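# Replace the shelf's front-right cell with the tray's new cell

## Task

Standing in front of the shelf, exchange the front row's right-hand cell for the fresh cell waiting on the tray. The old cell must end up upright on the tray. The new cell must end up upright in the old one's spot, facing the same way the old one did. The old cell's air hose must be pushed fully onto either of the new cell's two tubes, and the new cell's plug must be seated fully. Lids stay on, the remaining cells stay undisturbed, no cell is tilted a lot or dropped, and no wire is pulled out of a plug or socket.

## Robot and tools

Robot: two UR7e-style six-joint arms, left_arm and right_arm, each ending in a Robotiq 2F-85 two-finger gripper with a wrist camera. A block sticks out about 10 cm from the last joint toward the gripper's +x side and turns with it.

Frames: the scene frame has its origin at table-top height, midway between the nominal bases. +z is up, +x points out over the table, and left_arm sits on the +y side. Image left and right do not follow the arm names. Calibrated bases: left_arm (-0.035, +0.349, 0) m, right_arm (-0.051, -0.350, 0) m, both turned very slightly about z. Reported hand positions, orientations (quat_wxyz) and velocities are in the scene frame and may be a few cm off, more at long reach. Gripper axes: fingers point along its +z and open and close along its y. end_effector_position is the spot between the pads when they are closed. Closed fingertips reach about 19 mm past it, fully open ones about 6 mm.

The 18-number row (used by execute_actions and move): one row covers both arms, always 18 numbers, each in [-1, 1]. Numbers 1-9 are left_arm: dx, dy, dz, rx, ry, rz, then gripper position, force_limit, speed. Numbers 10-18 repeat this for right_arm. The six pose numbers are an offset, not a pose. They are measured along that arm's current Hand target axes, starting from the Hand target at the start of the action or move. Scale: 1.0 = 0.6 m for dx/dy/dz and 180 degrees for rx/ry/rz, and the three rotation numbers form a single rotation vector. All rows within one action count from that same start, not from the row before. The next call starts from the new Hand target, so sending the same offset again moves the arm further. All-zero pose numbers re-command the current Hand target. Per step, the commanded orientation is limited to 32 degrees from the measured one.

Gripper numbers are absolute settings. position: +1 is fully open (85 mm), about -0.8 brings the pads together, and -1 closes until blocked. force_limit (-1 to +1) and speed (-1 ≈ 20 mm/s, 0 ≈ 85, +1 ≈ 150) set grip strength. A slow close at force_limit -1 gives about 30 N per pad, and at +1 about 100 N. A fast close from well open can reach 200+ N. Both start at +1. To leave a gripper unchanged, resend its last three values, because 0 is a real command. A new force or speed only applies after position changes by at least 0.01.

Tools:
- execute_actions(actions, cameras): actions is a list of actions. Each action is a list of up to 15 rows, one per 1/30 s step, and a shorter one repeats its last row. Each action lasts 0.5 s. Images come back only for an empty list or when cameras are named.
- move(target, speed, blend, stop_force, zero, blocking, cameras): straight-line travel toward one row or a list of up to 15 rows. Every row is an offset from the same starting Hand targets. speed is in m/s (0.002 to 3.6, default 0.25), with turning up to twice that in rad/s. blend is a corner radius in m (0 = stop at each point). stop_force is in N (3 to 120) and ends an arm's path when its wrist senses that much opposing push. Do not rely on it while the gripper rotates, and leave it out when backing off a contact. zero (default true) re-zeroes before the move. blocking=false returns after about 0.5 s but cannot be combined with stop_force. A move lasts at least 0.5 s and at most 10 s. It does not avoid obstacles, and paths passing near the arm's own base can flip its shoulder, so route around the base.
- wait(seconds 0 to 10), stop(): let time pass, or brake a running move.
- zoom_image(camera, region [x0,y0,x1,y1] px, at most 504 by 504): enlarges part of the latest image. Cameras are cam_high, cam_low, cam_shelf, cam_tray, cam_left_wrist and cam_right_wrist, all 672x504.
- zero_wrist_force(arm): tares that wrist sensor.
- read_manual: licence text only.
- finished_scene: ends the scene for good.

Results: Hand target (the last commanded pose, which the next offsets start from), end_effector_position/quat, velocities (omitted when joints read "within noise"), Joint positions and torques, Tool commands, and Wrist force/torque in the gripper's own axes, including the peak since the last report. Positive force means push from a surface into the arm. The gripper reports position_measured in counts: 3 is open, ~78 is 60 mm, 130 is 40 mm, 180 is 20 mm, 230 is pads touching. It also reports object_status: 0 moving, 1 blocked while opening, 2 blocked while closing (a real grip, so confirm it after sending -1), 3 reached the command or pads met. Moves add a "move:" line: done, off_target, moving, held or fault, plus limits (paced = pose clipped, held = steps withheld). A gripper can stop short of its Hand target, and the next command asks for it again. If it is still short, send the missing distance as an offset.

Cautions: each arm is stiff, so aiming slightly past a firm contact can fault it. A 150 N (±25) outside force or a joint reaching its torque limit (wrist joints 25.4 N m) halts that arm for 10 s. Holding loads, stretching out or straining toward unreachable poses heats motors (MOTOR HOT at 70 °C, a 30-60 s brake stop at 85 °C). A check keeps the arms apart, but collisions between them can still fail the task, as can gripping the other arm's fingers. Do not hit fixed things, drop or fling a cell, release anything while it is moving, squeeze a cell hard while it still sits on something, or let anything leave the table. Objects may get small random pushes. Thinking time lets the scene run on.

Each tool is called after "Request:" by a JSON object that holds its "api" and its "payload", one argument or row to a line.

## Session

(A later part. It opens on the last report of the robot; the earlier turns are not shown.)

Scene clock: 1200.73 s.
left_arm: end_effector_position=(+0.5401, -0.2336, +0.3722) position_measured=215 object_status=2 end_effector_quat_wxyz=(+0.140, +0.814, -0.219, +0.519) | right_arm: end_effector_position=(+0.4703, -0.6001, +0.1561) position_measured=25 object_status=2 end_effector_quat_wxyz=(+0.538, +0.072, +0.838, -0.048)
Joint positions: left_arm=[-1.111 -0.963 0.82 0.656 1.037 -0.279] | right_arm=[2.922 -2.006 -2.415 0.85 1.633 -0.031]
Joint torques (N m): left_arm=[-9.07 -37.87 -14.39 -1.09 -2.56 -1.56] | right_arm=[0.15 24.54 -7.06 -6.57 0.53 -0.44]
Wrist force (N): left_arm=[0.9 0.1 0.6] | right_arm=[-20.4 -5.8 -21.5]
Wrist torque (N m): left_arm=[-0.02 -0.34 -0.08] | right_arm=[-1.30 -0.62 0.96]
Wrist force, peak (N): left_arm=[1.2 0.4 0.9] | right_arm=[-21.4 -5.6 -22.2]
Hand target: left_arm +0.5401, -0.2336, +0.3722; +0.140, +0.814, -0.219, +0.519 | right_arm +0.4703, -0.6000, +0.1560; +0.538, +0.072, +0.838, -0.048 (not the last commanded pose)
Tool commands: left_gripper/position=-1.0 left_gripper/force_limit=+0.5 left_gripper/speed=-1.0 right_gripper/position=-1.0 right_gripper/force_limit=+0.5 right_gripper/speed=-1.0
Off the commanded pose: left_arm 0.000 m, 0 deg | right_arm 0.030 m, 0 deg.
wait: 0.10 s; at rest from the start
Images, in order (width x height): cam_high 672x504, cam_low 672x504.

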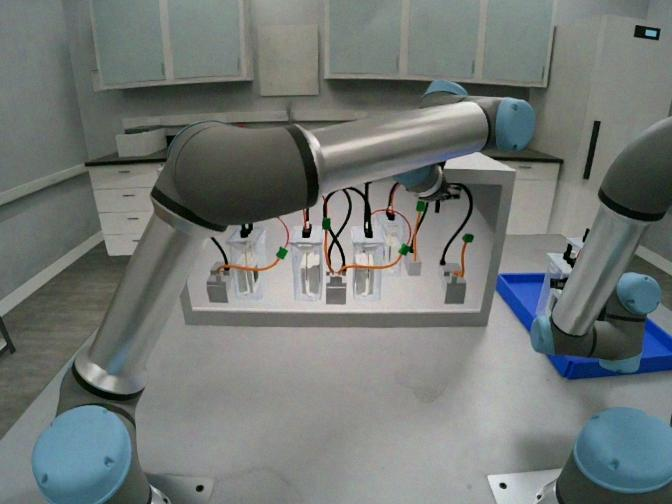

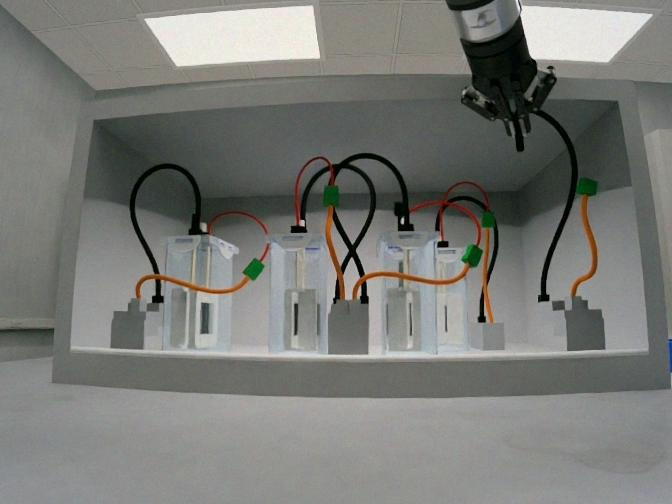

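Request:
{"api": "move", "payload": {
  "target": [0,0,0,0,0,0,-1,0.5,-1,-0.0033,0,-0.0015,0,0,0,-1,0.5,-1],
  "speed": 0.01
}}

Scene clock: 1208.00 s.
left_arm: end_effector_position=(+0.5401, -0.2336, +0.3722) position_measured=215 object_status=2 end_effector_quat_wxyz=(+0.140, +0.814, -0.219, +0.519) | right_arm: end_effector_position=(+0.4702, -0.6000, +0.1580) position_measured=25 object_status=2 end_effector_quat_wxyz=(+0.538, +0.072, +0.838, -0.048)
Joint positions: left_arm=[-1.111 -0.963 0.82 0.656 1.037 -0.279] | right_arm=[2.922 -1.998 -2.415 0.841 1.633 -0.031]
Joint torques (N m): left_arm=[-8.73 -38.55 -14.66 -0.99 -2.48 -1.56] | right_arm=[3.43 44.64 23.84 8.22 0.11 -0.11]
Wrist force (N): left_arm=[0.7 0.0 1.0] | right_arm=[22.1 -3.0 3.7]
Wrist torque (N m): left_arm=[-0.03 -0.31 -0.08] | right_arm=[-0.38 -0.67 -0.06]
Wrist force, peak (N): left_arm=[0.9 0.2 1.3] | right_arm=[-20.7 -6.1 -22.0]
Hand target: left_arm +0.5401, -0.2336, +0.3722; +0.140, +0.814, -0.219, +0.519 | right_arm +0.4703, -0.6000, +0.1581; +0.538, +0.072, +0.838, -0.048
Off the commanded pose: left_arm 0.000 m, 0 deg | right_arm 0.000 m, 0 deg.
move: done

Request:
{"api": "move", "payload": {
  "target": [0,0,0,0,0,0,-1,0.5,-1,0.0014,0,0.0006,0,0,0,-1,0.5,-1],
  "speed": 0.01
}}

Scene clock: 1211.10 s.
left_arm: end_effector_position=(+0.5401, -0.2336, +0.3722) position_measured=215 object_status=2 end_effector_quat_wxyz=(+0.140, +0.814, -0.219, +0.519) | right_arm: end_effector_position=(+0.4703, -0.6001, +0.1573) position_measured=25 object_status=2 end_effector_quat_wxyz=(+0.538, +0.072, +0.838, -0.048)
Joint positions: left_arm=[-1.111 -0.963 0.82 0.656 1.037 -0.279] | right_arm=[2.922 -2.001 -2.415 0.845 1.633 -0.031]
Joint torques (N m): left_arm=[-9.2 -38.11 -14.73 -0.87 -2.74 -1.45] | right_arm=[7.32 22.01 7.17 3.84 -0.91 1.37]
Wrist force (N): left_arm=[0.9 0.0 0.8] | right_arm=[9.5 -3.2 -7.6]
Wrist torque (N m): left_arm=[-0.04 -0.34 -0.07] | right_arm=[-0.66 -1.02 0.25]
Wrist force, peak (N): left_arm=[1.0 0.2 1.1] | right_arm=[23.3 -3.1 4.3]
Hand target: left_arm +0.5401, -0.2336, +0.3722; +0.140, +0.814, -0.219, +0.519 | right_arm +0.4703, -0.6000, +0.1572; +0.538, +0.072, +0.838, -0.048
Off the commanded pose: left_arm 0.000 m, 0 deg | right_arm 0.000 m, 0 deg.
move: done

Request:
{"api": "move", "payload": {
  "target": [
    [0,0,0,0,0,0,-1,0.5,-1,0,0,0,0,0,0,1,0.5,-1]
  ],
  "cameras": ["cam_right_wrist","cam_tray"]
}}

Request:
{"api": "move", "payload": {
  "target": [
    [0,0,0,0,0,0,-1,0.5,-1,0.0704,0,-0.151,0,0,0,1,0.5,-1]
  ],
  "speed": 0.08,
  "stop_force": 6,
  "cameras": ["cam_right_wrist","cam_tray"]
}}

Scene clock: 1215.30 s.
left_arm: end_effector_position=(+0.5401, -0.2336, +0.3722) position_measured=215 object_status=2 end_effector_quat_wxyz=(+0.140, +0.814, -0.219, +0.519) | right_arm: end_effector_position=(+0.4702, -0.6000, +0.1572) position_measured=3 object_status=0 end_effector_quat_wxyz=(+0.538, +0.072, +0.838, -0.048)
Joint positions: left_arm=[-1.111 -0.963 0.82 0.656 1.037 -0.279] | right_arm=[2.922 -2.001 -2.415 0.845 1.633 -0.031]
Joint torques (N m): left_arm=[-8.71 -38.26 -14.73 -0.73 -2.72 -1.46] | right_arm=[-4.64 27.17 3.34 5.05 0.7 1.85]
Wrist force (N): left_arm=[0.8 0.0 0.6] | right_arm=[7.7 -3.9 -4.1]
Wrist torque (N m): left_arm=[-0.03 -0.33 -0.07] | right_arm=[-0.48 -1.03 -0.16]
Wrist force, peak (N): left_arm=[1.0 0.1 1.1] | right_arm=[15.1 -3.9 0.0]
Hand target: left_arm +0.5401, -0.2336, +0.3722; +0.140, +0.814, -0.219, +0.519 | right_arm +0.4703, -0.6000, +0.1572; +0.538, +0.072, +0.838, -0.048
Off the commanded pose: left_arm 0.000 m, 0 deg | right_arm 0.000 m, 0 deg.
move: done
Images, in order (width x height): cam_tray 672x504, cam_right_wrist 672x504.

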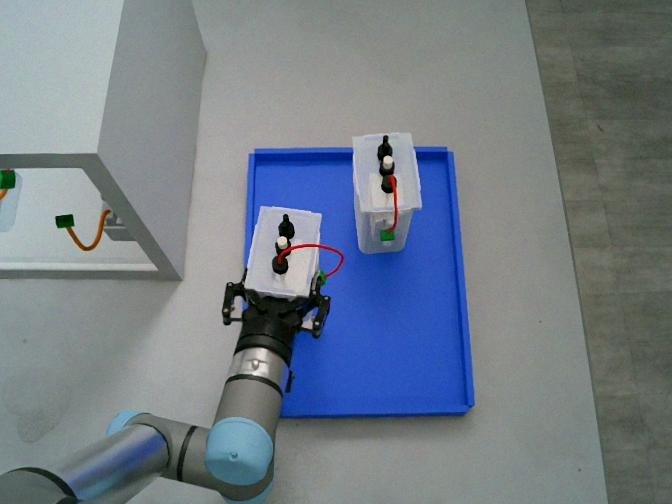

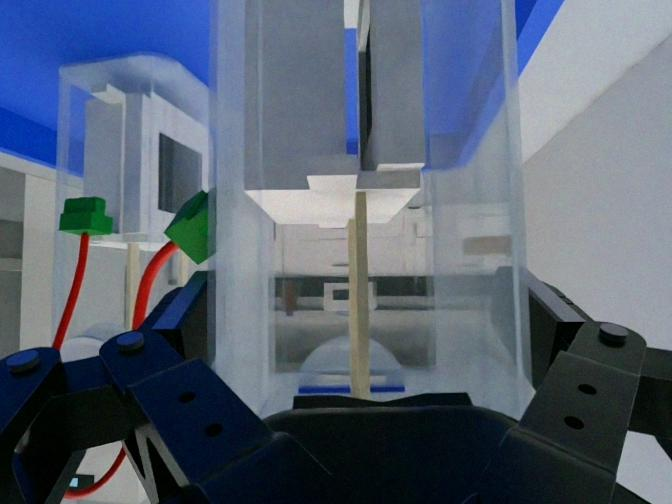

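Scene clock: 1217.57 s.
left_arm: end_effector_position=(+0.5401, -0.2336, +0.3722) position_measured=215 object_status=2 end_effector_quat_wxyz=(+0.140, +0.814, -0.219, +0.519) | right_arm: end_effector_position=(+0.3718, -0.5829, +0.1565) position_measured=3 object_status=3 end_effector_quat_wxyz=(+0.538, +0.072, +0.838, -0.048)
Joint positions: left_arm=[-1.111 -0.963 0.82 0.656 1.037 -0.279] | right_arm=[2.892 -1.92 -2.663 1.011 1.66 -0.044]
Joint torques (N m): left_arm=[-9.15 -37.91 -14.96 -0.58 -2.6 -1.54] | right_arm=[8.99 12.22 9.79 3.48 -1.53 2.36]
Wrist force (N): left_arm=[0.9 0.1 0.8] | right_arm=[7.5 -4.0 -4.5]
Wrist torque (N m): left_arm=[-0.02 -0.34 -0.08] | right_arm=[-0.49 -0.97 -0.07]
Wrist force, peak (N): left_arm=[1.2 0.2 0.9] | right_arm=[8.2 -4.0 -5.1]
Hand target: left_arm +0.5401, -0.2336, +0.3722; +0.140, +0.814, -0.219, +0.519 | right_arm +0.3718, -0.5829, +0.1565; +0.538, +0.072, +0.838, -0.048
Off the commanded pose: left_arm 0.000 m, 0 deg | right_arm 0.000 m, 0 deg.
move: done
Images, in order (width x height): cam_tray 672x504, cam_right_wrist 672x504.

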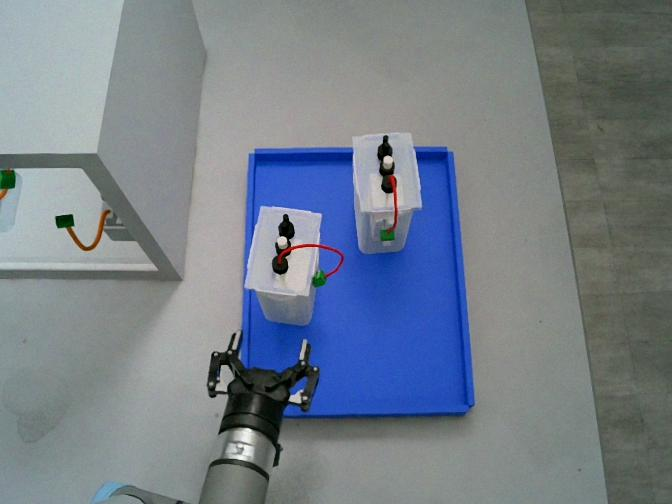

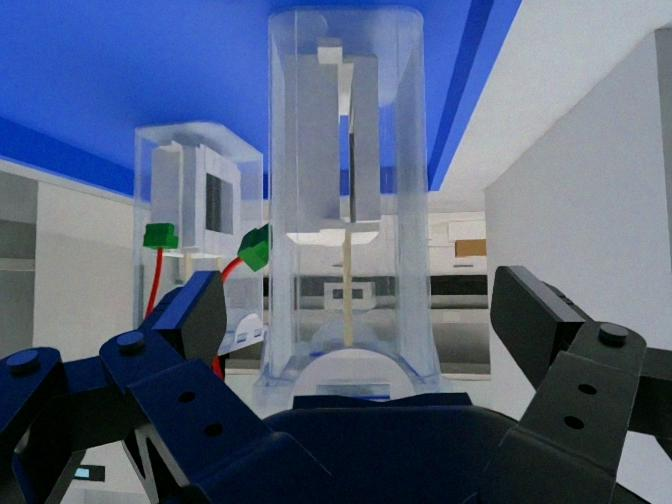

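Request:
{"api": "move", "payload": {
  "target": [0,0,0,0,0,0,-1,0.5,-1,-0.0285,-0.266,0.0907,-0.0775,0,-0.0362,1,0.5,-1],
  "speed": 0.15,
  "cameras": ["cam_right_wrist","cam_tray"]
}}

Request:
{"api": "zoom_image", "payload": {
  "camera": "cam_right_wrist",
  "region": [180, 0, 520, 420]
}}

Scene clock: 1234.47 s.
left_arm: end_effector_position=(+0.5401, -0.2336, +0.3722) position_measured=215 object_status=2 end_effector_quat_wxyz=(+0.140, +0.814, -0.219, +0.519) | right_arm: end_effector_position=(+0.4001, -0.7497, +0.1497) position_measured=3 object_status=3 end_effector_quat_wxyz=(+0.539, -0.041, +0.841, +0.024)
Joint positions: left_arm=[-1.111 -0.963 0.82 0.656 1.037 -0.279] | right_arm=[2.357 -2.113 -2.13 0.465 2.364 -0.489]
Joint torques (N m): left_arm=[-8.55 -37.96 -15.58 -0.35 -2.59 -1.52] | right_arm=[-7.96 39.05 24.76 1.32 2.32 -1.5]
Wrist force (N): left_arm=[0.9 0.3 0.9] | right_arm=[7.7 -3.8 -4.1]
Wrist torque (N m): left_arm=[0.01 -0.34 -0.07] | right_arm=[-0.48 -0.97 -0.15]
Wrist force, peak (N): left_arm=[1.3 0.1 0.8] | right_arm=[7.7 -6.2 -4.3]
Hand target: left_arm +0.5401, -0.2336, +0.3722; +0.140, +0.814, -0.219, +0.519 | right_arm +0.4001, -0.7498, +0.1498; +0.539, -0.041, +0.841, +0.024
Off the commanded pose: left_arm 0.000 m, 0 deg | right_arm 0.000 m, 0 deg.
move: done
Images, in order (width x height): cam_tray 672x504, cam_right_wrist 672x504.

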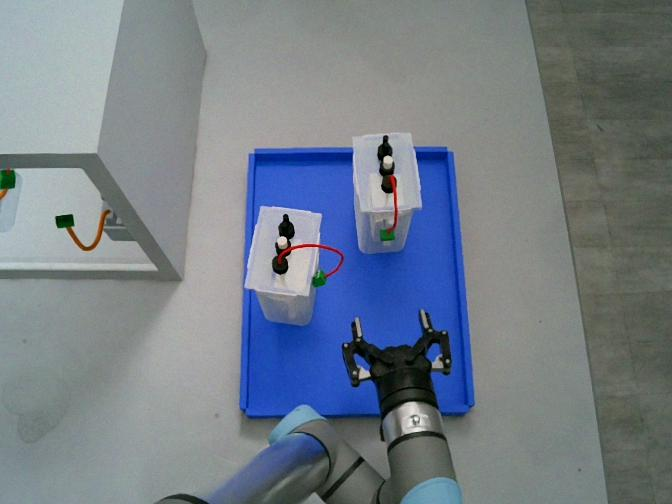

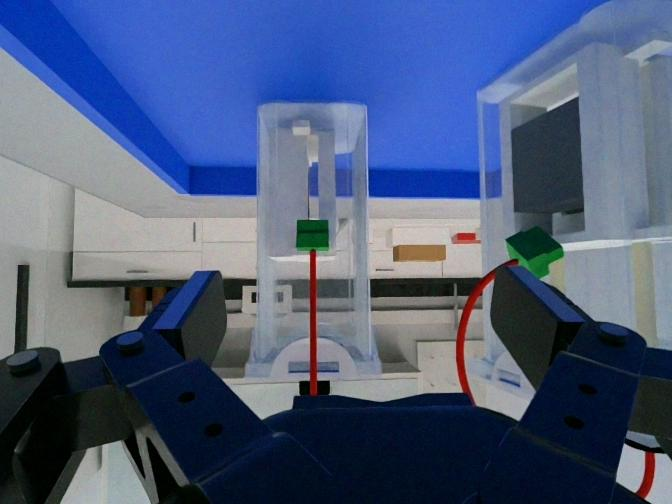

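Scaled by 1.200 from the camera's 672x504 image, which has a finer 960x720 frame.

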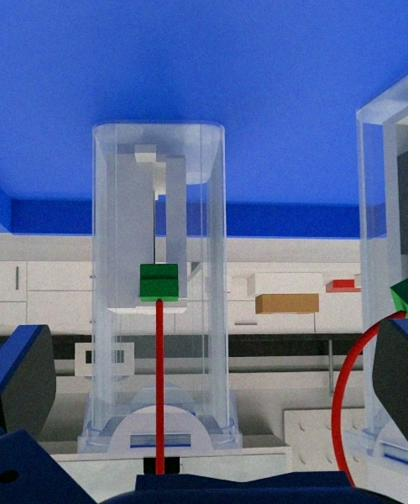

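Request:
{"api": "move", "payload": {
  "target": [0,0,0,0,0,0,-1,0.5,-1,-0.0745,-0.0383,0.1645,0.0042,0,0.0019,1,0.5,-1],
  "speed": 0.12,
  "cameras": ["cam_right_wrist","cam_tray"]
}}

Request:
{"api": "zoom_image", "payload": {
  "camera": "cam_right_wrist",
  "region": [120, 0, 560, 420]
}}

Scene clock: 1242.47 s.
left_arm: end_effector_position=(+0.5401, -0.2336, +0.3722) position_measured=215 object_status=2 end_effector_quat_wxyz=(+0.140, +0.814, -0.219, +0.519) | right_arm: end_effector_position=(+0.5101, -0.7623, +0.1493) position_measured=3 object_status=3 end_effector_quat_wxyz=(+0.540, -0.035, +0.841, +0.020)
Joint positions: left_arm=[-1.111 -0.963 0.82 0.656 1.037 -0.279] | right_arm=[2.494 -2.223 -1.912 0.433 2.239 -0.375]
Joint torques (N m): left_arm=[-8.23 -38.32 -14.7 -0.28 -2.6 -1.54] | right_arm=[-2.56 54.2 13.45 4.79 1.27 -1.57]
Wrist force (N): left_arm=[1.2 0.4 0.7] | right_arm=[7.3 -3.7 -4.4]
Wrist torque (N m): left_arm=[0.03 -0.38 -0.07] | right_arm=[-0.46 -0.93 -0.11]
Wrist force, peak (N): left_arm=[1.3 0.1 0.7] | right_arm=[8.2 -3.3 -5.7]
Hand target: left_arm +0.5401, -0.2336, +0.3722; +0.140, +0.814, -0.219, +0.519 | right_arm +0.5101, -0.7623, +0.1494; +0.540, -0.035, +0.841, +0.020
Off the commanded pose: left_arm 0.000 m, 0 deg | right_arm 0.000 m, 0 deg.
move: done
Images, in order (width x height): cam_tray 672x504, cam_right_wrist 672x504.

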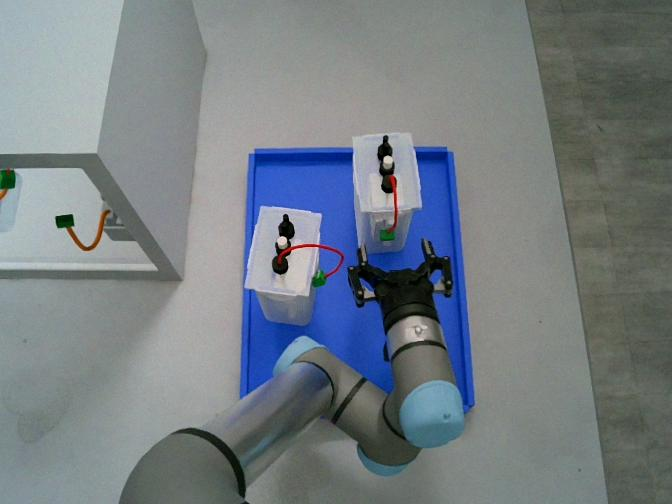

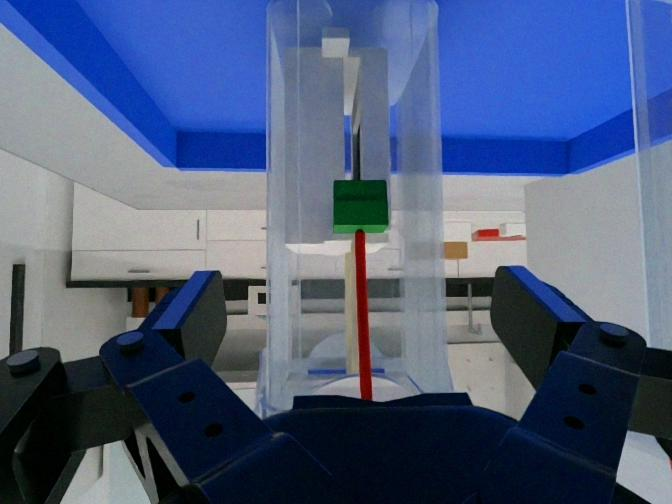

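Scaled by 1.145 from the camera's 672x504 image, which has a finer 960x720 frame.

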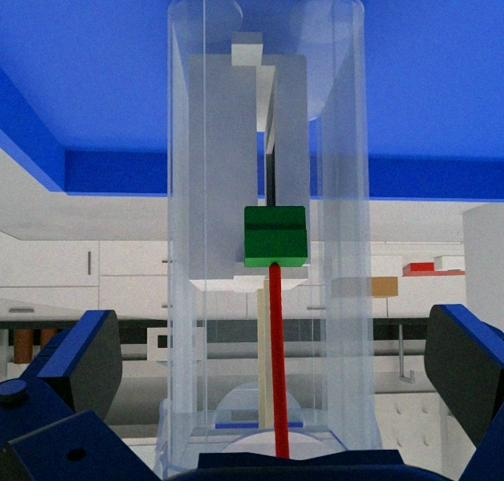

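Request:
{"api": "move", "payload": {
  "target": [0,0,0,0,0,0,-1,0.5,-1,-0.0578,-0.0012,0.1255,0.0061,0,0.0028,1,0.5,-1],
  "speed": 0.05,
  "cameras": ["cam_right_wrist","cam_tray"]
}}

Request:
{"api": "zoom_image", "payload": {
  "camera": "cam_tray",
  "region": [310, 110, 470, 290]
}}

Scene clock: 1251.40 s.
left_arm: end_effector_position=(+0.5401, -0.2336, +0.3722) position_measured=215 object_status=2 end_effector_quat_wxyz=(+0.140, +0.814, -0.219, +0.519) | right_arm: end_effector_position=(+0.5929, -0.7563, +0.1494) position_measured=3 object_status=3 end_effector_quat_wxyz=(+0.540, -0.026, +0.841, +0.015)
Joint positions: left_arm=[-1.111 -0.963 0.82 0.656 1.037 -0.279] | right_arm=[2.598 -2.299 -1.754 0.396 2.132 -0.297]
Joint torques (N m): left_arm=[-9.25 -38.33 -14.67 -0.06 -2.73 -1.49] | right_arm=[-6.61 60.6 8.1 3.93 1.97 -2.08]
Wrist force (N): left_arm=[1.2 0.0 0.8] | right_arm=[8.6 -4.0 -6.4]
Wrist torque (N m): left_arm=[-0.04 -0.39 -0.08] | right_arm=[-0.51 -1.02 -0.14]
Wrist force, peak (N): left_arm=[1.1 0.3 1.0] | right_arm=[9.7 -3.0 -10.3]
Hand target: left_arm +0.5401, -0.2336, +0.3722; +0.140, +0.814, -0.219, +0.519 | right_arm +0.5928, -0.7563, +0.1495; +0.540, -0.027, +0.841, +0.014
Off the commanded pose: left_arm 0.000 m, 0 deg | right_arm 0.000 m, 0 deg.
move: done
Images, in order (width x height): cam_tray 672x504, cam_right_wrist 672x504.

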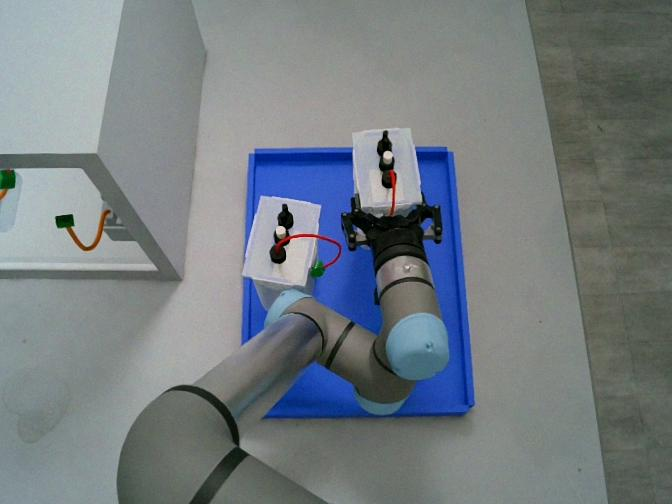

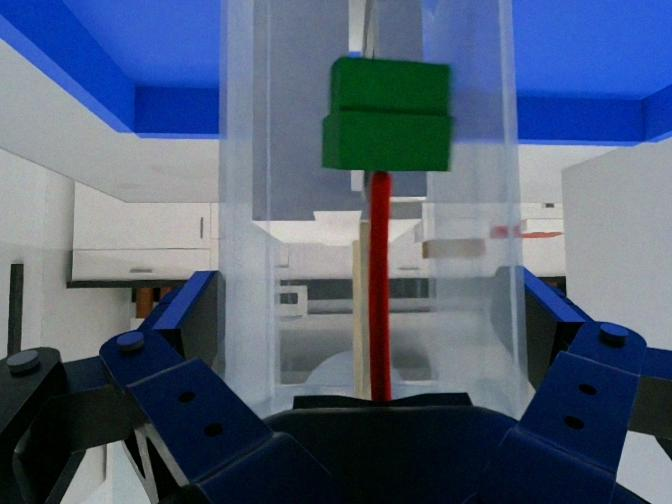

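Scaled by 2.800 from the camera's 672x504 image, which has a finer 960x720 frame.

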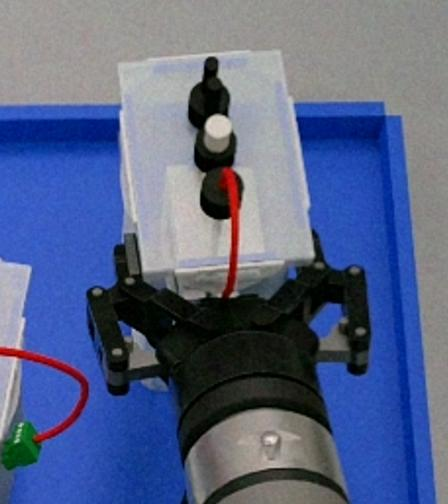

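Request:
{"api": "move", "payload": {
  "target": [0,0,0,0,0,0,-1,0.5,-1,0,0,0,0,0,0,-1,0.5,-1],
  "cameras": ["cam_tray","cam_right_wrist"]
}}

Scene clock: 1270.53 s.
left_arm: end_effector_position=(+0.5401, -0.2336, +0.3722) position_measured=215 object_status=2 end_effector_quat_wxyz=(+0.140, +0.814, -0.219, +0.519) | right_arm: end_effector_position=(+0.5928, -0.7563, +0.1496) position_measured=26 object_status=0 end_effector_quat_wxyz=(+0.540, -0.027, +0.841, +0.014)
Joint positions: left_arm=[-1.111 -0.963 0.82 0.656 1.037 -0.279] | right_arm=[2.597 -2.299 -1.754 0.397 2.132 -0.297]
Joint torques (N m): left_arm=[-9 -38.48 -15.39 0.07 -2.64 -1.53] | right_arm=[-5.04 52.1 11.59 2.56 -2.35 -1.88]
Wrist force (N): left_arm=[1.2 0.3 0.8] | right_arm=[1.9 -2.1 -15.1]
Wrist torque (N m): left_arm=[0.01 -0.37 -0.08] | right_arm=[-1.07 -0.88 0.54]
Wrist force, peak (N): left_arm=[1.2 0.3 1.0] | right_arm=[1.9 -2.3 -15.1]
Hand target: left_arm +0.5401, -0.2336, +0.3722; +0.140, +0.814, -0.219, +0.519 | right_arm +0.5928, -0.7563, +0.1495; +0.540, -0.027, +0.841, +0.014
Off the commanded pose: left_arm 0.000 m, 0 deg | right_arm 0.000 m, 0 deg.
move: done
Images, in order (width x height): cam_tray 672x504, cam_right_wrist 672x504.

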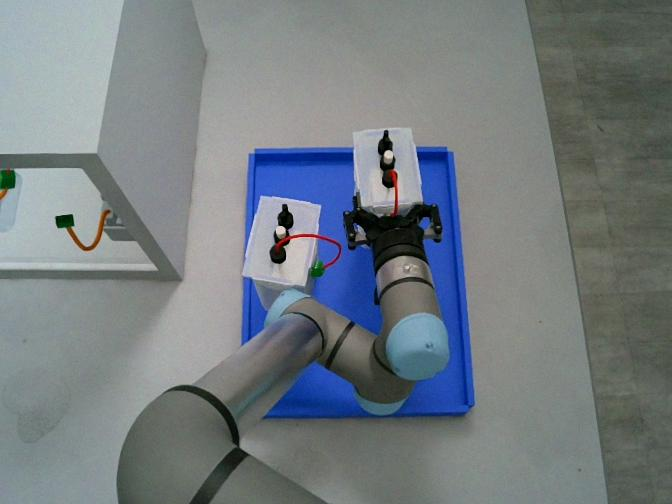

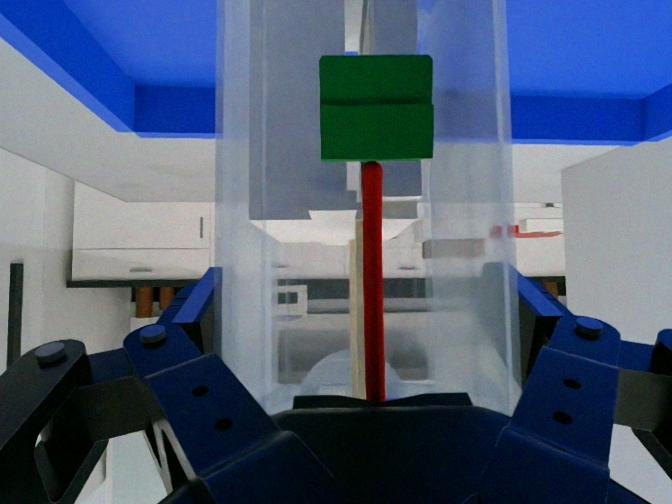

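Request:
{"api": "wait", "payload": {
  "seconds": 0.3
}}

Request:
{"api": "move", "payload": {
  "target": [0,0,0,0,0,0,-1,0.5,-1,-0.0303,0,-0.01395,0,0,0,-1,0.5,-1],
  "speed": 0.03,
  "cameras": ["cam_tray","cam_low"]
}}

Scene clock: 1278.27 s.
left_arm: end_effector_position=(+0.5401, -0.2336, +0.3722) position_measured=215 object_status=2 end_effector_quat_wxyz=(+0.140, +0.814, -0.219, +0.519) | right_arm: end_effector_position=(+0.5928, -0.7563, +0.1495) position_measured=26 object_status=2 end_effector_quat_wxyz=(+0.540, -0.027, +0.841, +0.014)
Joint positions: left_arm=[-1.111 -0.963 0.82 0.656 1.037 -0.279] | right_arm=[2.597 -2.299 -1.754 0.397 2.132 -0.297]
Joint torques (N m): left_arm=[-8.51 -38.84 -15.21 0.3 -2.74 -1.6] | right_arm=[9.97 33.22 25.66 0.76 -2.44 -1.94]
Wrist force (N): left_arm=[0.8 0.2 0.7] | right_arm=[2.0 -2.0 -15.2]
Wrist torque (N m): left_arm=[-0.01 -0.32 -0.08] | right_arm=[-1.07 -0.87 0.54]
Wrist force, peak (N): left_arm=[1.2 0.2 1.0] | right_arm=[1.6 -2.0 -15.4]
Hand target: left_arm +0.5401, -0.2336, +0.3722; +0.140, +0.814, -0.219, +0.519 | right_arm +0.5928, -0.7563, +0.1495; +0.540, -0.027, +0.841, +0.014
Tool commands: left_gripper/position=-1.0 left_gripper/force_limit=+0.5 left_gripper/speed=-1.0 right_gripper/position=-1.0 right_gripper/force_limit=+0.5 right_gripper/speed=-1.0
Off the commanded pose: left_arm 0.000 m, 0 deg | right_arm 0.000 m, 0 deg.
wait: 0.30 s; at rest from the start

Scene clock: 1279.20 s.
left_arm: end_effector_position=(+0.5401, -0.2336, +0.3722) position_measured=215 object_status=2 end_effector_quat_wxyz=(+0.140, +0.814, -0.219, +0.519) | right_arm: end_effector_position=(+0.5928, -0.7562, +0.1697) position_measured=26 object_status=2 end_effector_quat_wxyz=(+0.540, -0.027, +0.841, +0.014)
Joint positions: left_arm=[-1.111 -0.963 0.82 0.656 1.037 -0.279] | right_arm=[2.598 -2.261 -1.752 0.357 2.132 -0.297]
Joint torques (N m): left_arm=[-9.02 -38.35 -15.3 0.22 -2.67 -1.47] | right_arm=[10.47 50.2 36.04 8.81 2.7 2.01]
Wrist force (N): left_arm=[0.9 0.3 0.9] | right_arm=[23.2 -3.5 2.1]
Wrist torque (N m): left_arm=[0.02 -0.33 -0.07] | right_arm=[-0.47 -0.75 -0.07]
Wrist force, peak (N): left_arm=[1.1 -0.1 0.8] | right_arm=[24.3 -4.1 1.8]
Hand target: left_arm +0.5401, -0.2336, +0.3722; +0.140, +0.814, -0.219, +0.519 | right_arm +0.5928, -0.7562, +0.1695; +0.540, -0.027, +0.841, +0.014
Off the commanded pose: left_arm 0.000 m, 0 deg | right_arm 0.000 m, 0 deg.
move: done
Images, in order (width x height): cam_low 672x504, cam_tray 672x504.

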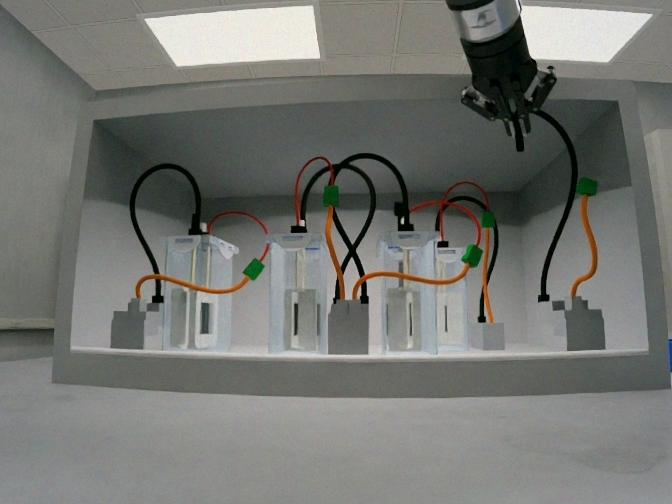

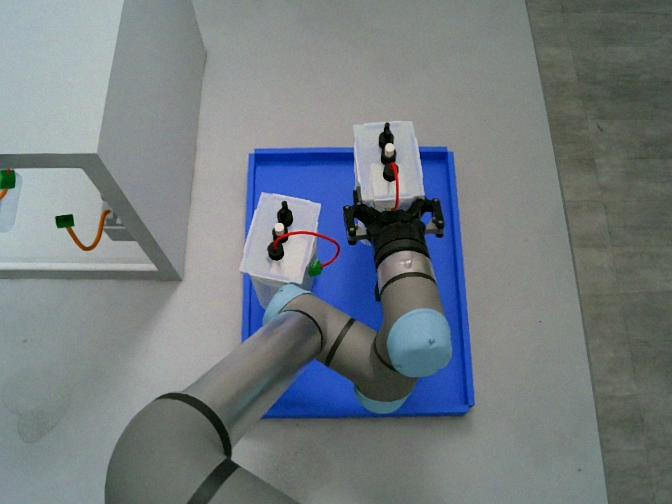

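Request:
{"api": "zoom_image", "payload": {
  "camera": "cam_tray",
  "region": [220, 170, 420, 320]
}}

Scaled by 2.520 from the camera's 672x504 image, which has a finer 960x720 frame.

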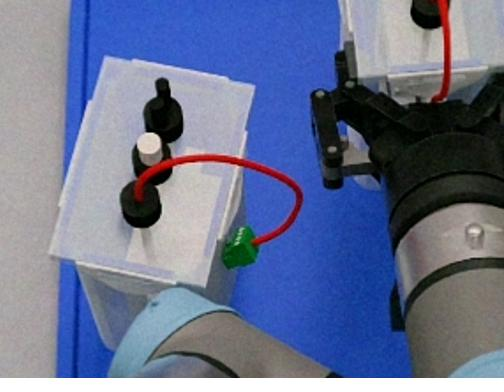

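Request:
{"api": "move", "payload": {
  "target": [0,0,0,0,0,0,-1,0.5,-1,0.0422,0.006,-0.0906,0,0,0,-1,0.5,-1],
  "speed": 0.06,
  "cameras": ["cam_tray","cam_high"]
}}

Scene clock: 1296.07 s.
left_arm: end_effector_position=(+0.5401, -0.2336, +0.3722) position_measured=215 object_status=2 end_effector_quat_wxyz=(+0.140, +0.814, -0.219, +0.519) | right_arm: end_effector_position=(+0.5326, -0.7563, +0.1693) position_measured=26 object_status=2 end_effector_quat_wxyz=(+0.540, -0.027, +0.841, +0.014) end_effector_velocity=(+0.001, -0.001, -0.001) end_effector_angular_velocity=(+0.001, +0.002, -0.004)
Joint positions: left_arm=[-1.111 -0.963 0.82 0.656 1.037 -0.279] | right_arm=[2.536 -2.195 -1.887 0.405 2.185 -0.334]
Joint velocities: left_arm=[within noise] | right_arm=[0.001 -0.002 0.004 -0.002 -0.005 0.003]
Joint torques (N m): left_arm=[-8.82 -38.71 -15.57 0.51 -2.68 -1.54] | right_arm=[9.83 46.07 36.26 4.82 0.64 2.17]
Wrist force (N): left_arm=[0.9 0.0 0.9] | right_arm=[22.7 -3.7 2.0]
Wrist torque (N m): left_arm=[-0.03 -0.32 -0.07] | right_arm=[-0.47 -0.63 -0.06]
Wrist force, peak (N): left_arm=[1.3 0.3 0.9] | right_arm=[23.7 -4.1 0.0]
Hand target: left_arm +0.5401, -0.2336, +0.3722; +0.140, +0.814, -0.219, +0.519 | right_arm +0.5327, -0.7562, +0.1692; +0.540, -0.027, +0.841, +0.014
Off the commanded pose: left_arm 0.000 m, 0 deg | right_arm 0.000 m, 0 deg.
move: done
Images, in order (width x height): cam_high 672x504, cam_tray 672x504.

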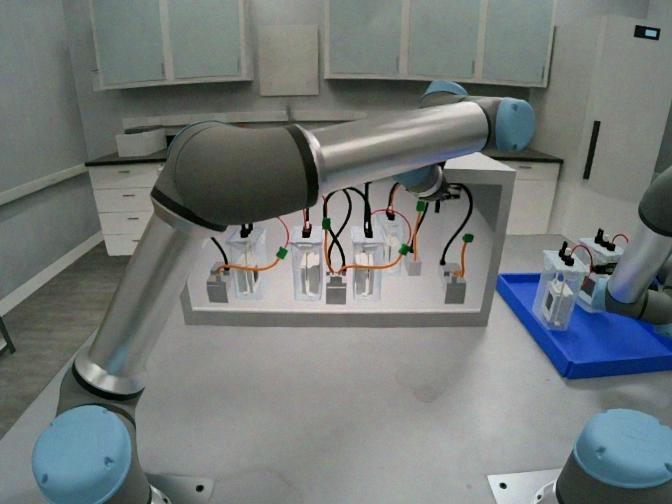

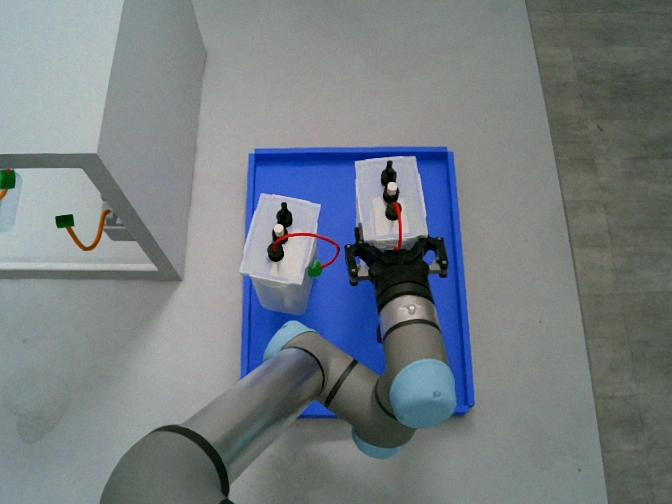

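Request:
{"api": "move", "payload": {
  "target": [
    [0,0,0,0,0,0,-1,0.5,-1,-0.2252,0.0132,-0.3492,0,0,0,-1,0.5,-1],
    [0,0,0,0,0,0,-1,0.5,-1,-0.238,0.5222,-0.3217,0.0171,0,0.008,-1,0.5,-1],
    [0,0,0,0,0,0,-1,0.5,-1,-0.0508,0.6043,-0.2105,0.0171,0,0.008,-1,0.5,-1]
  ],
  "speed": 0.18,
  "blend": [0.04,0.04,0],
  "cameras": ["cam_tray","cam_high","cam_low","cam_right_wrist"]
}}

Scene clock: 1316.73 s.
left_arm: end_effector_position=(+0.5401, -0.2336, +0.3722) position_measured=215 object_status=2 end_effector_quat_wxyz=(+0.140, +0.814, -0.219, +0.519) | right_arm: end_effector_position=(+0.4089, -0.4001, +0.2479) position_measured=26 object_status=2 end_effector_quat_wxyz=(+0.540, -0.002, +0.842, -0.001)
Joint positions: left_arm=[-1.111 -0.963 0.82 0.656 1.037 -0.279] | right_arm=[3.56 -1.352 -2.708 0.457 1.212 0.168]
Joint torques (N m): left_arm=[-8.96 -38.32 -15.63 0.38 -2.74 -1.45] | right_arm=[8.5 3.38 29.31 9.03 -2.15 0.91]
Wrist force (N): left_arm=[1.0 0.1 0.9] | right_arm=[22.3 -3.6 2.6]
Wrist torque (N m): left_arm=[-0.02 -0.35 -0.08] | right_arm=[-0.44 -0.67 -0.05]
Wrist force, peak (N): left_arm=[1.2 0.0 0.9] | right_arm=[27.1 -1.9 4.4]
Hand target: left_arm +0.5401, -0.2336, +0.3722; +0.140, +0.814, -0.219, +0.519 | right_arm +0.4089, -0.4001, +0.2479; +0.540, -0.001, +0.842, -0.001
Off the commanded pose: left_arm 0.000 m, 0 deg | right_arm 0.000 m, 0 deg.
move: done
Images, in order (width x height): cam_high 672x504, cam_low 672x504, cam_tray 672x504, cam_right_wrist 672x504.

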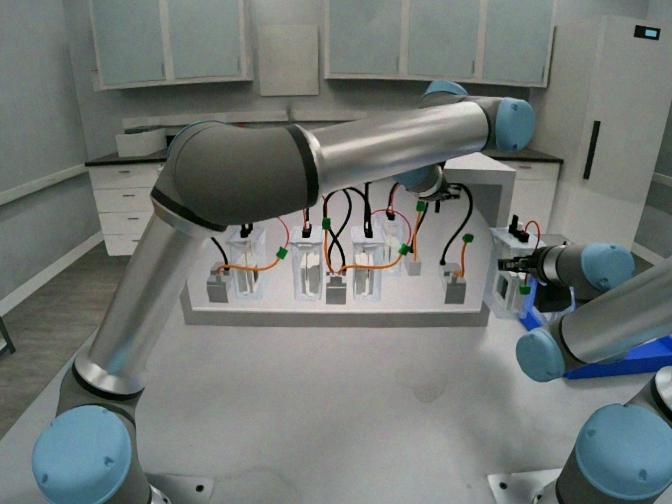

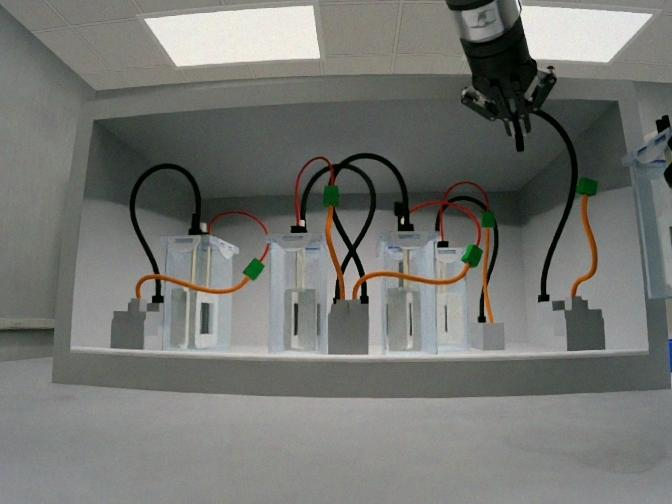

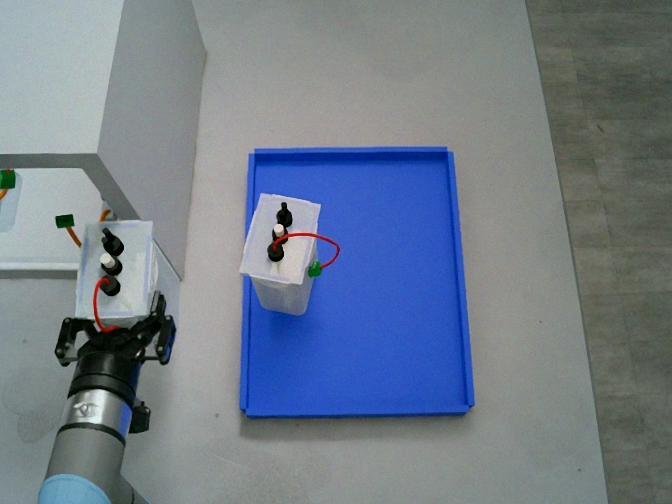

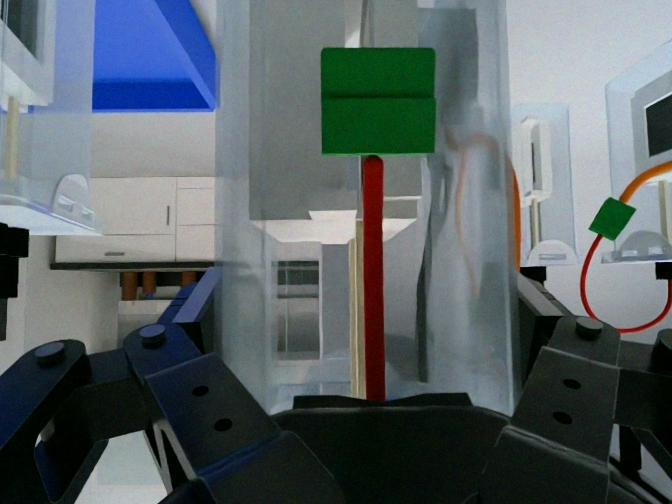

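Request:
{"api": "move", "payload": {
  "target": [0,0,0,0,0,0,-1,0.5,-1,0.0456,0.3333,0.0323,0,0,0,-1,0.5,-1],
  "speed": 0.12,
  "cameras": ["cam_left_wrist","cam_high","cam_low","cam_shelf"]
}}

Scene clock: 1323.27 s.
left_arm: end_effector_position=(+0.5401, -0.2336, +0.3722) position_measured=215 object_status=2 end_effector_quat_wxyz=(+0.140, +0.814, -0.219, +0.519) | right_arm: end_effector_position=(+0.4150, -0.2003, +0.2142) position_measured=26 object_status=2 end_effector_quat_wxyz=(+0.540, -0.001, +0.842, -0.001)
Joint positions: left_arm=[-1.111 -0.963 0.82 0.656 1.037 -0.279] | right_arm=[4.239 -1.508 -2.669 0.268 0.644 0.653]
Joint torques (N m): left_arm=[-8.73 -37.91 -15.41 0.48 -2.59 -1.54] | right_arm=[7.34 22.38 10.65 7.48 -3.12 -0.22]
Wrist force (N): left_arm=[1.0 0.0 0.7] | right_arm=[22.1 -4.1 1.8]
Wrist torque (N m): left_arm=[-0.04 -0.34 -0.08] | right_arm=[-0.52 -0.63 -0.06]
Wrist force, peak (N): left_arm=[1.2 0.3 0.9] | right_arm=[22.2 -7.6 2.1]
Hand target: left_arm +0.5401, -0.2336, +0.3722; +0.140, +0.814, -0.219, +0.519 | right_arm +0.4149, -0.2003, +0.2142; +0.540, -0.001, +0.842, -0.001
Off the commanded pose: left_arm 0.000 m, 0 deg | right_arm 0.000 m, 0 deg.
move: done
Images, in order (width x height): cam_high 672x504, cam_low 672x504, cam_shelf 672x504, cam_left_wrist 672x504.

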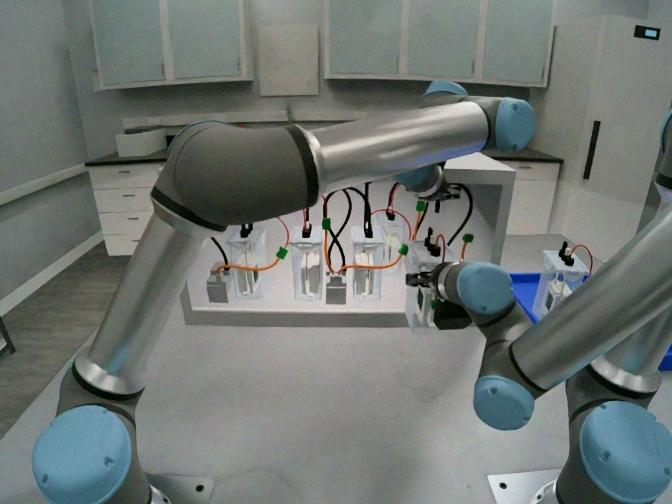

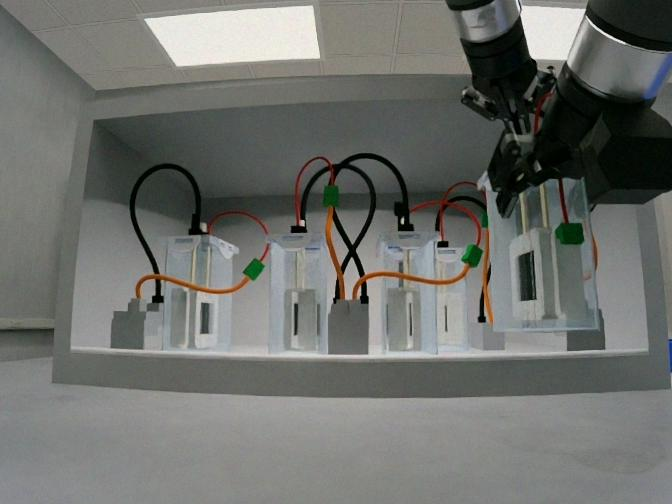

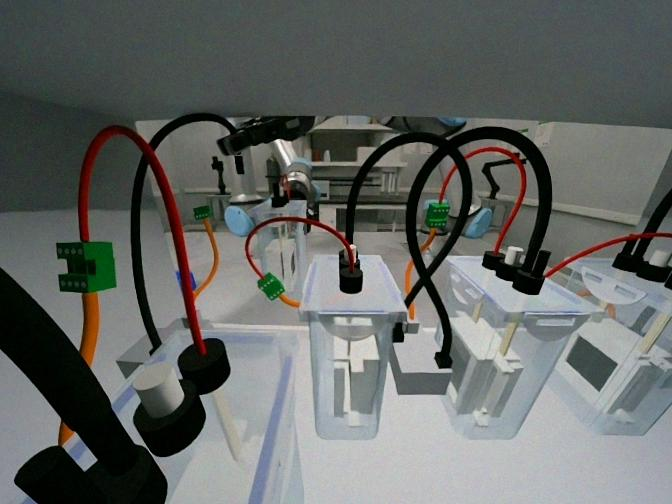

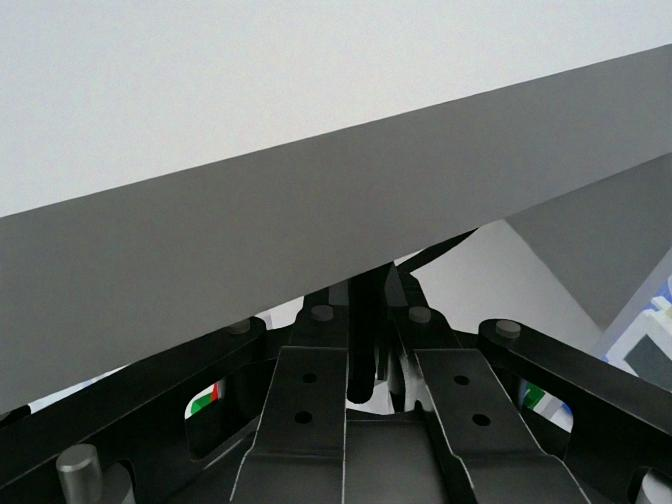

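Request:
{"api": "move", "payload": {
  "target": [0,0,0,0,0,0,-1,0.5,-1,-0.0387,-0.0533,0.0831,0,0,0,-1,0.5,-1],
  "speed": 0.06,
  "cameras": ["cam_left_wrist","cam_high","cam_low","cam_shelf"]
}}

Scene clock: 1328.50 s.
left_arm: end_effector_position=(+0.5401, -0.2336, +0.3722) position_measured=215 object_status=2 end_effector_quat_wxyz=(+0.140, +0.814, -0.219, +0.519) | right_arm: end_effector_position=(+0.4700, -0.2322, +0.2146) position_measured=26 object_status=2 end_effector_quat_wxyz=(+0.540, -0.001, +0.842, -0.001)
Joint positions: left_arm=[-1.111 -0.963 0.82 0.656 1.037 -0.279] | right_arm=[3.997 -1.667 -2.557 0.484 0.833 0.426]
Joint torques (N m): left_arm=[-8.26 -38.27 -16.5 0.38 -2.6 -1.57] | right_arm=[-2.24 36.5 9.45 4.4 -3.07 1.58]
Wrist force (N): left_arm=[1.2 0.1 0.8] | right_arm=[22.4 -4.2 2.4]
Wrist torque (N m): left_arm=[-0.01 -0.38 -0.08] | right_arm=[-0.51 -0.66 -0.17]
Wrist force, peak (N): left_arm=[1.3 0.1 0.8] | right_arm=[23.6 -3.2 0.2]
Hand target: left_arm +0.5401, -0.2336, +0.3722; +0.140, +0.814, -0.219, +0.519 | right_arm +0.4700, -0.2322, +0.2146; +0.540, -0.001, +0.842, -0.001
Off the commanded pose: left_arm 0.000 m, 0 deg | right_arm 0.000 m, 0 deg.
move: done
Images, in order (width x height): cam_high 672x504, cam_low 672x504, cam_shelf 672x504, cam_left_wrist 672x504.

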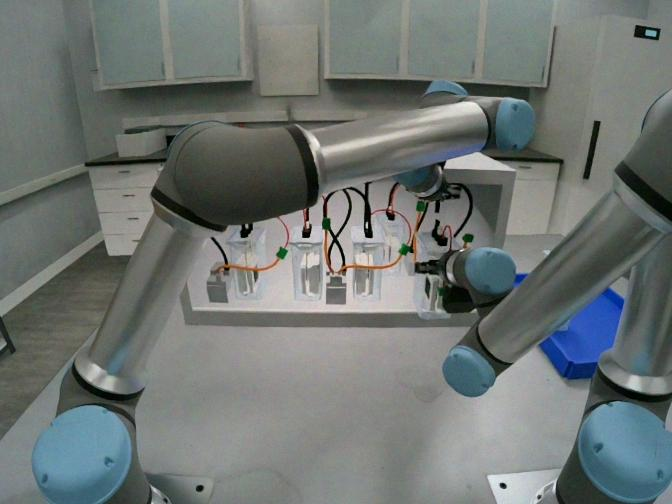

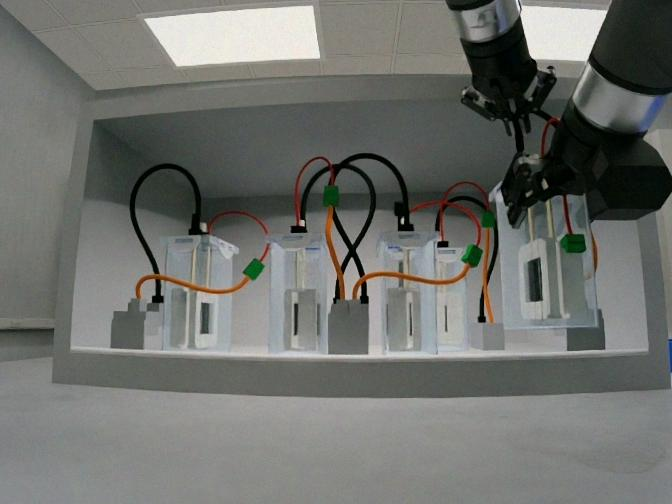

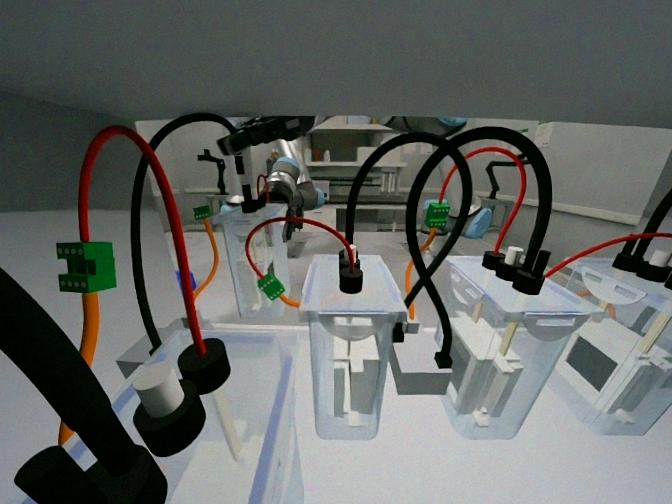

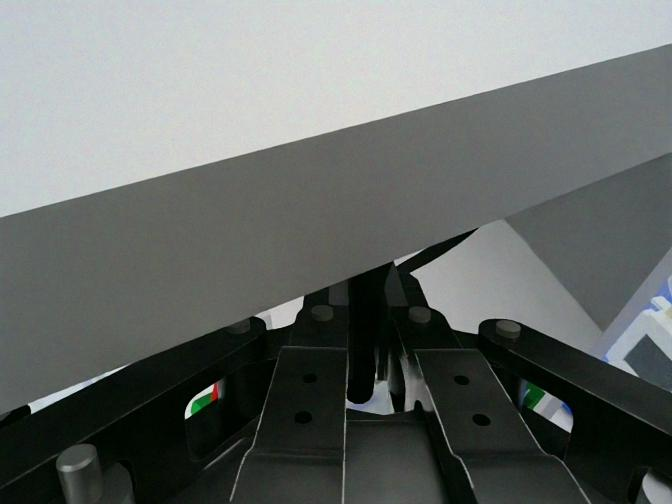

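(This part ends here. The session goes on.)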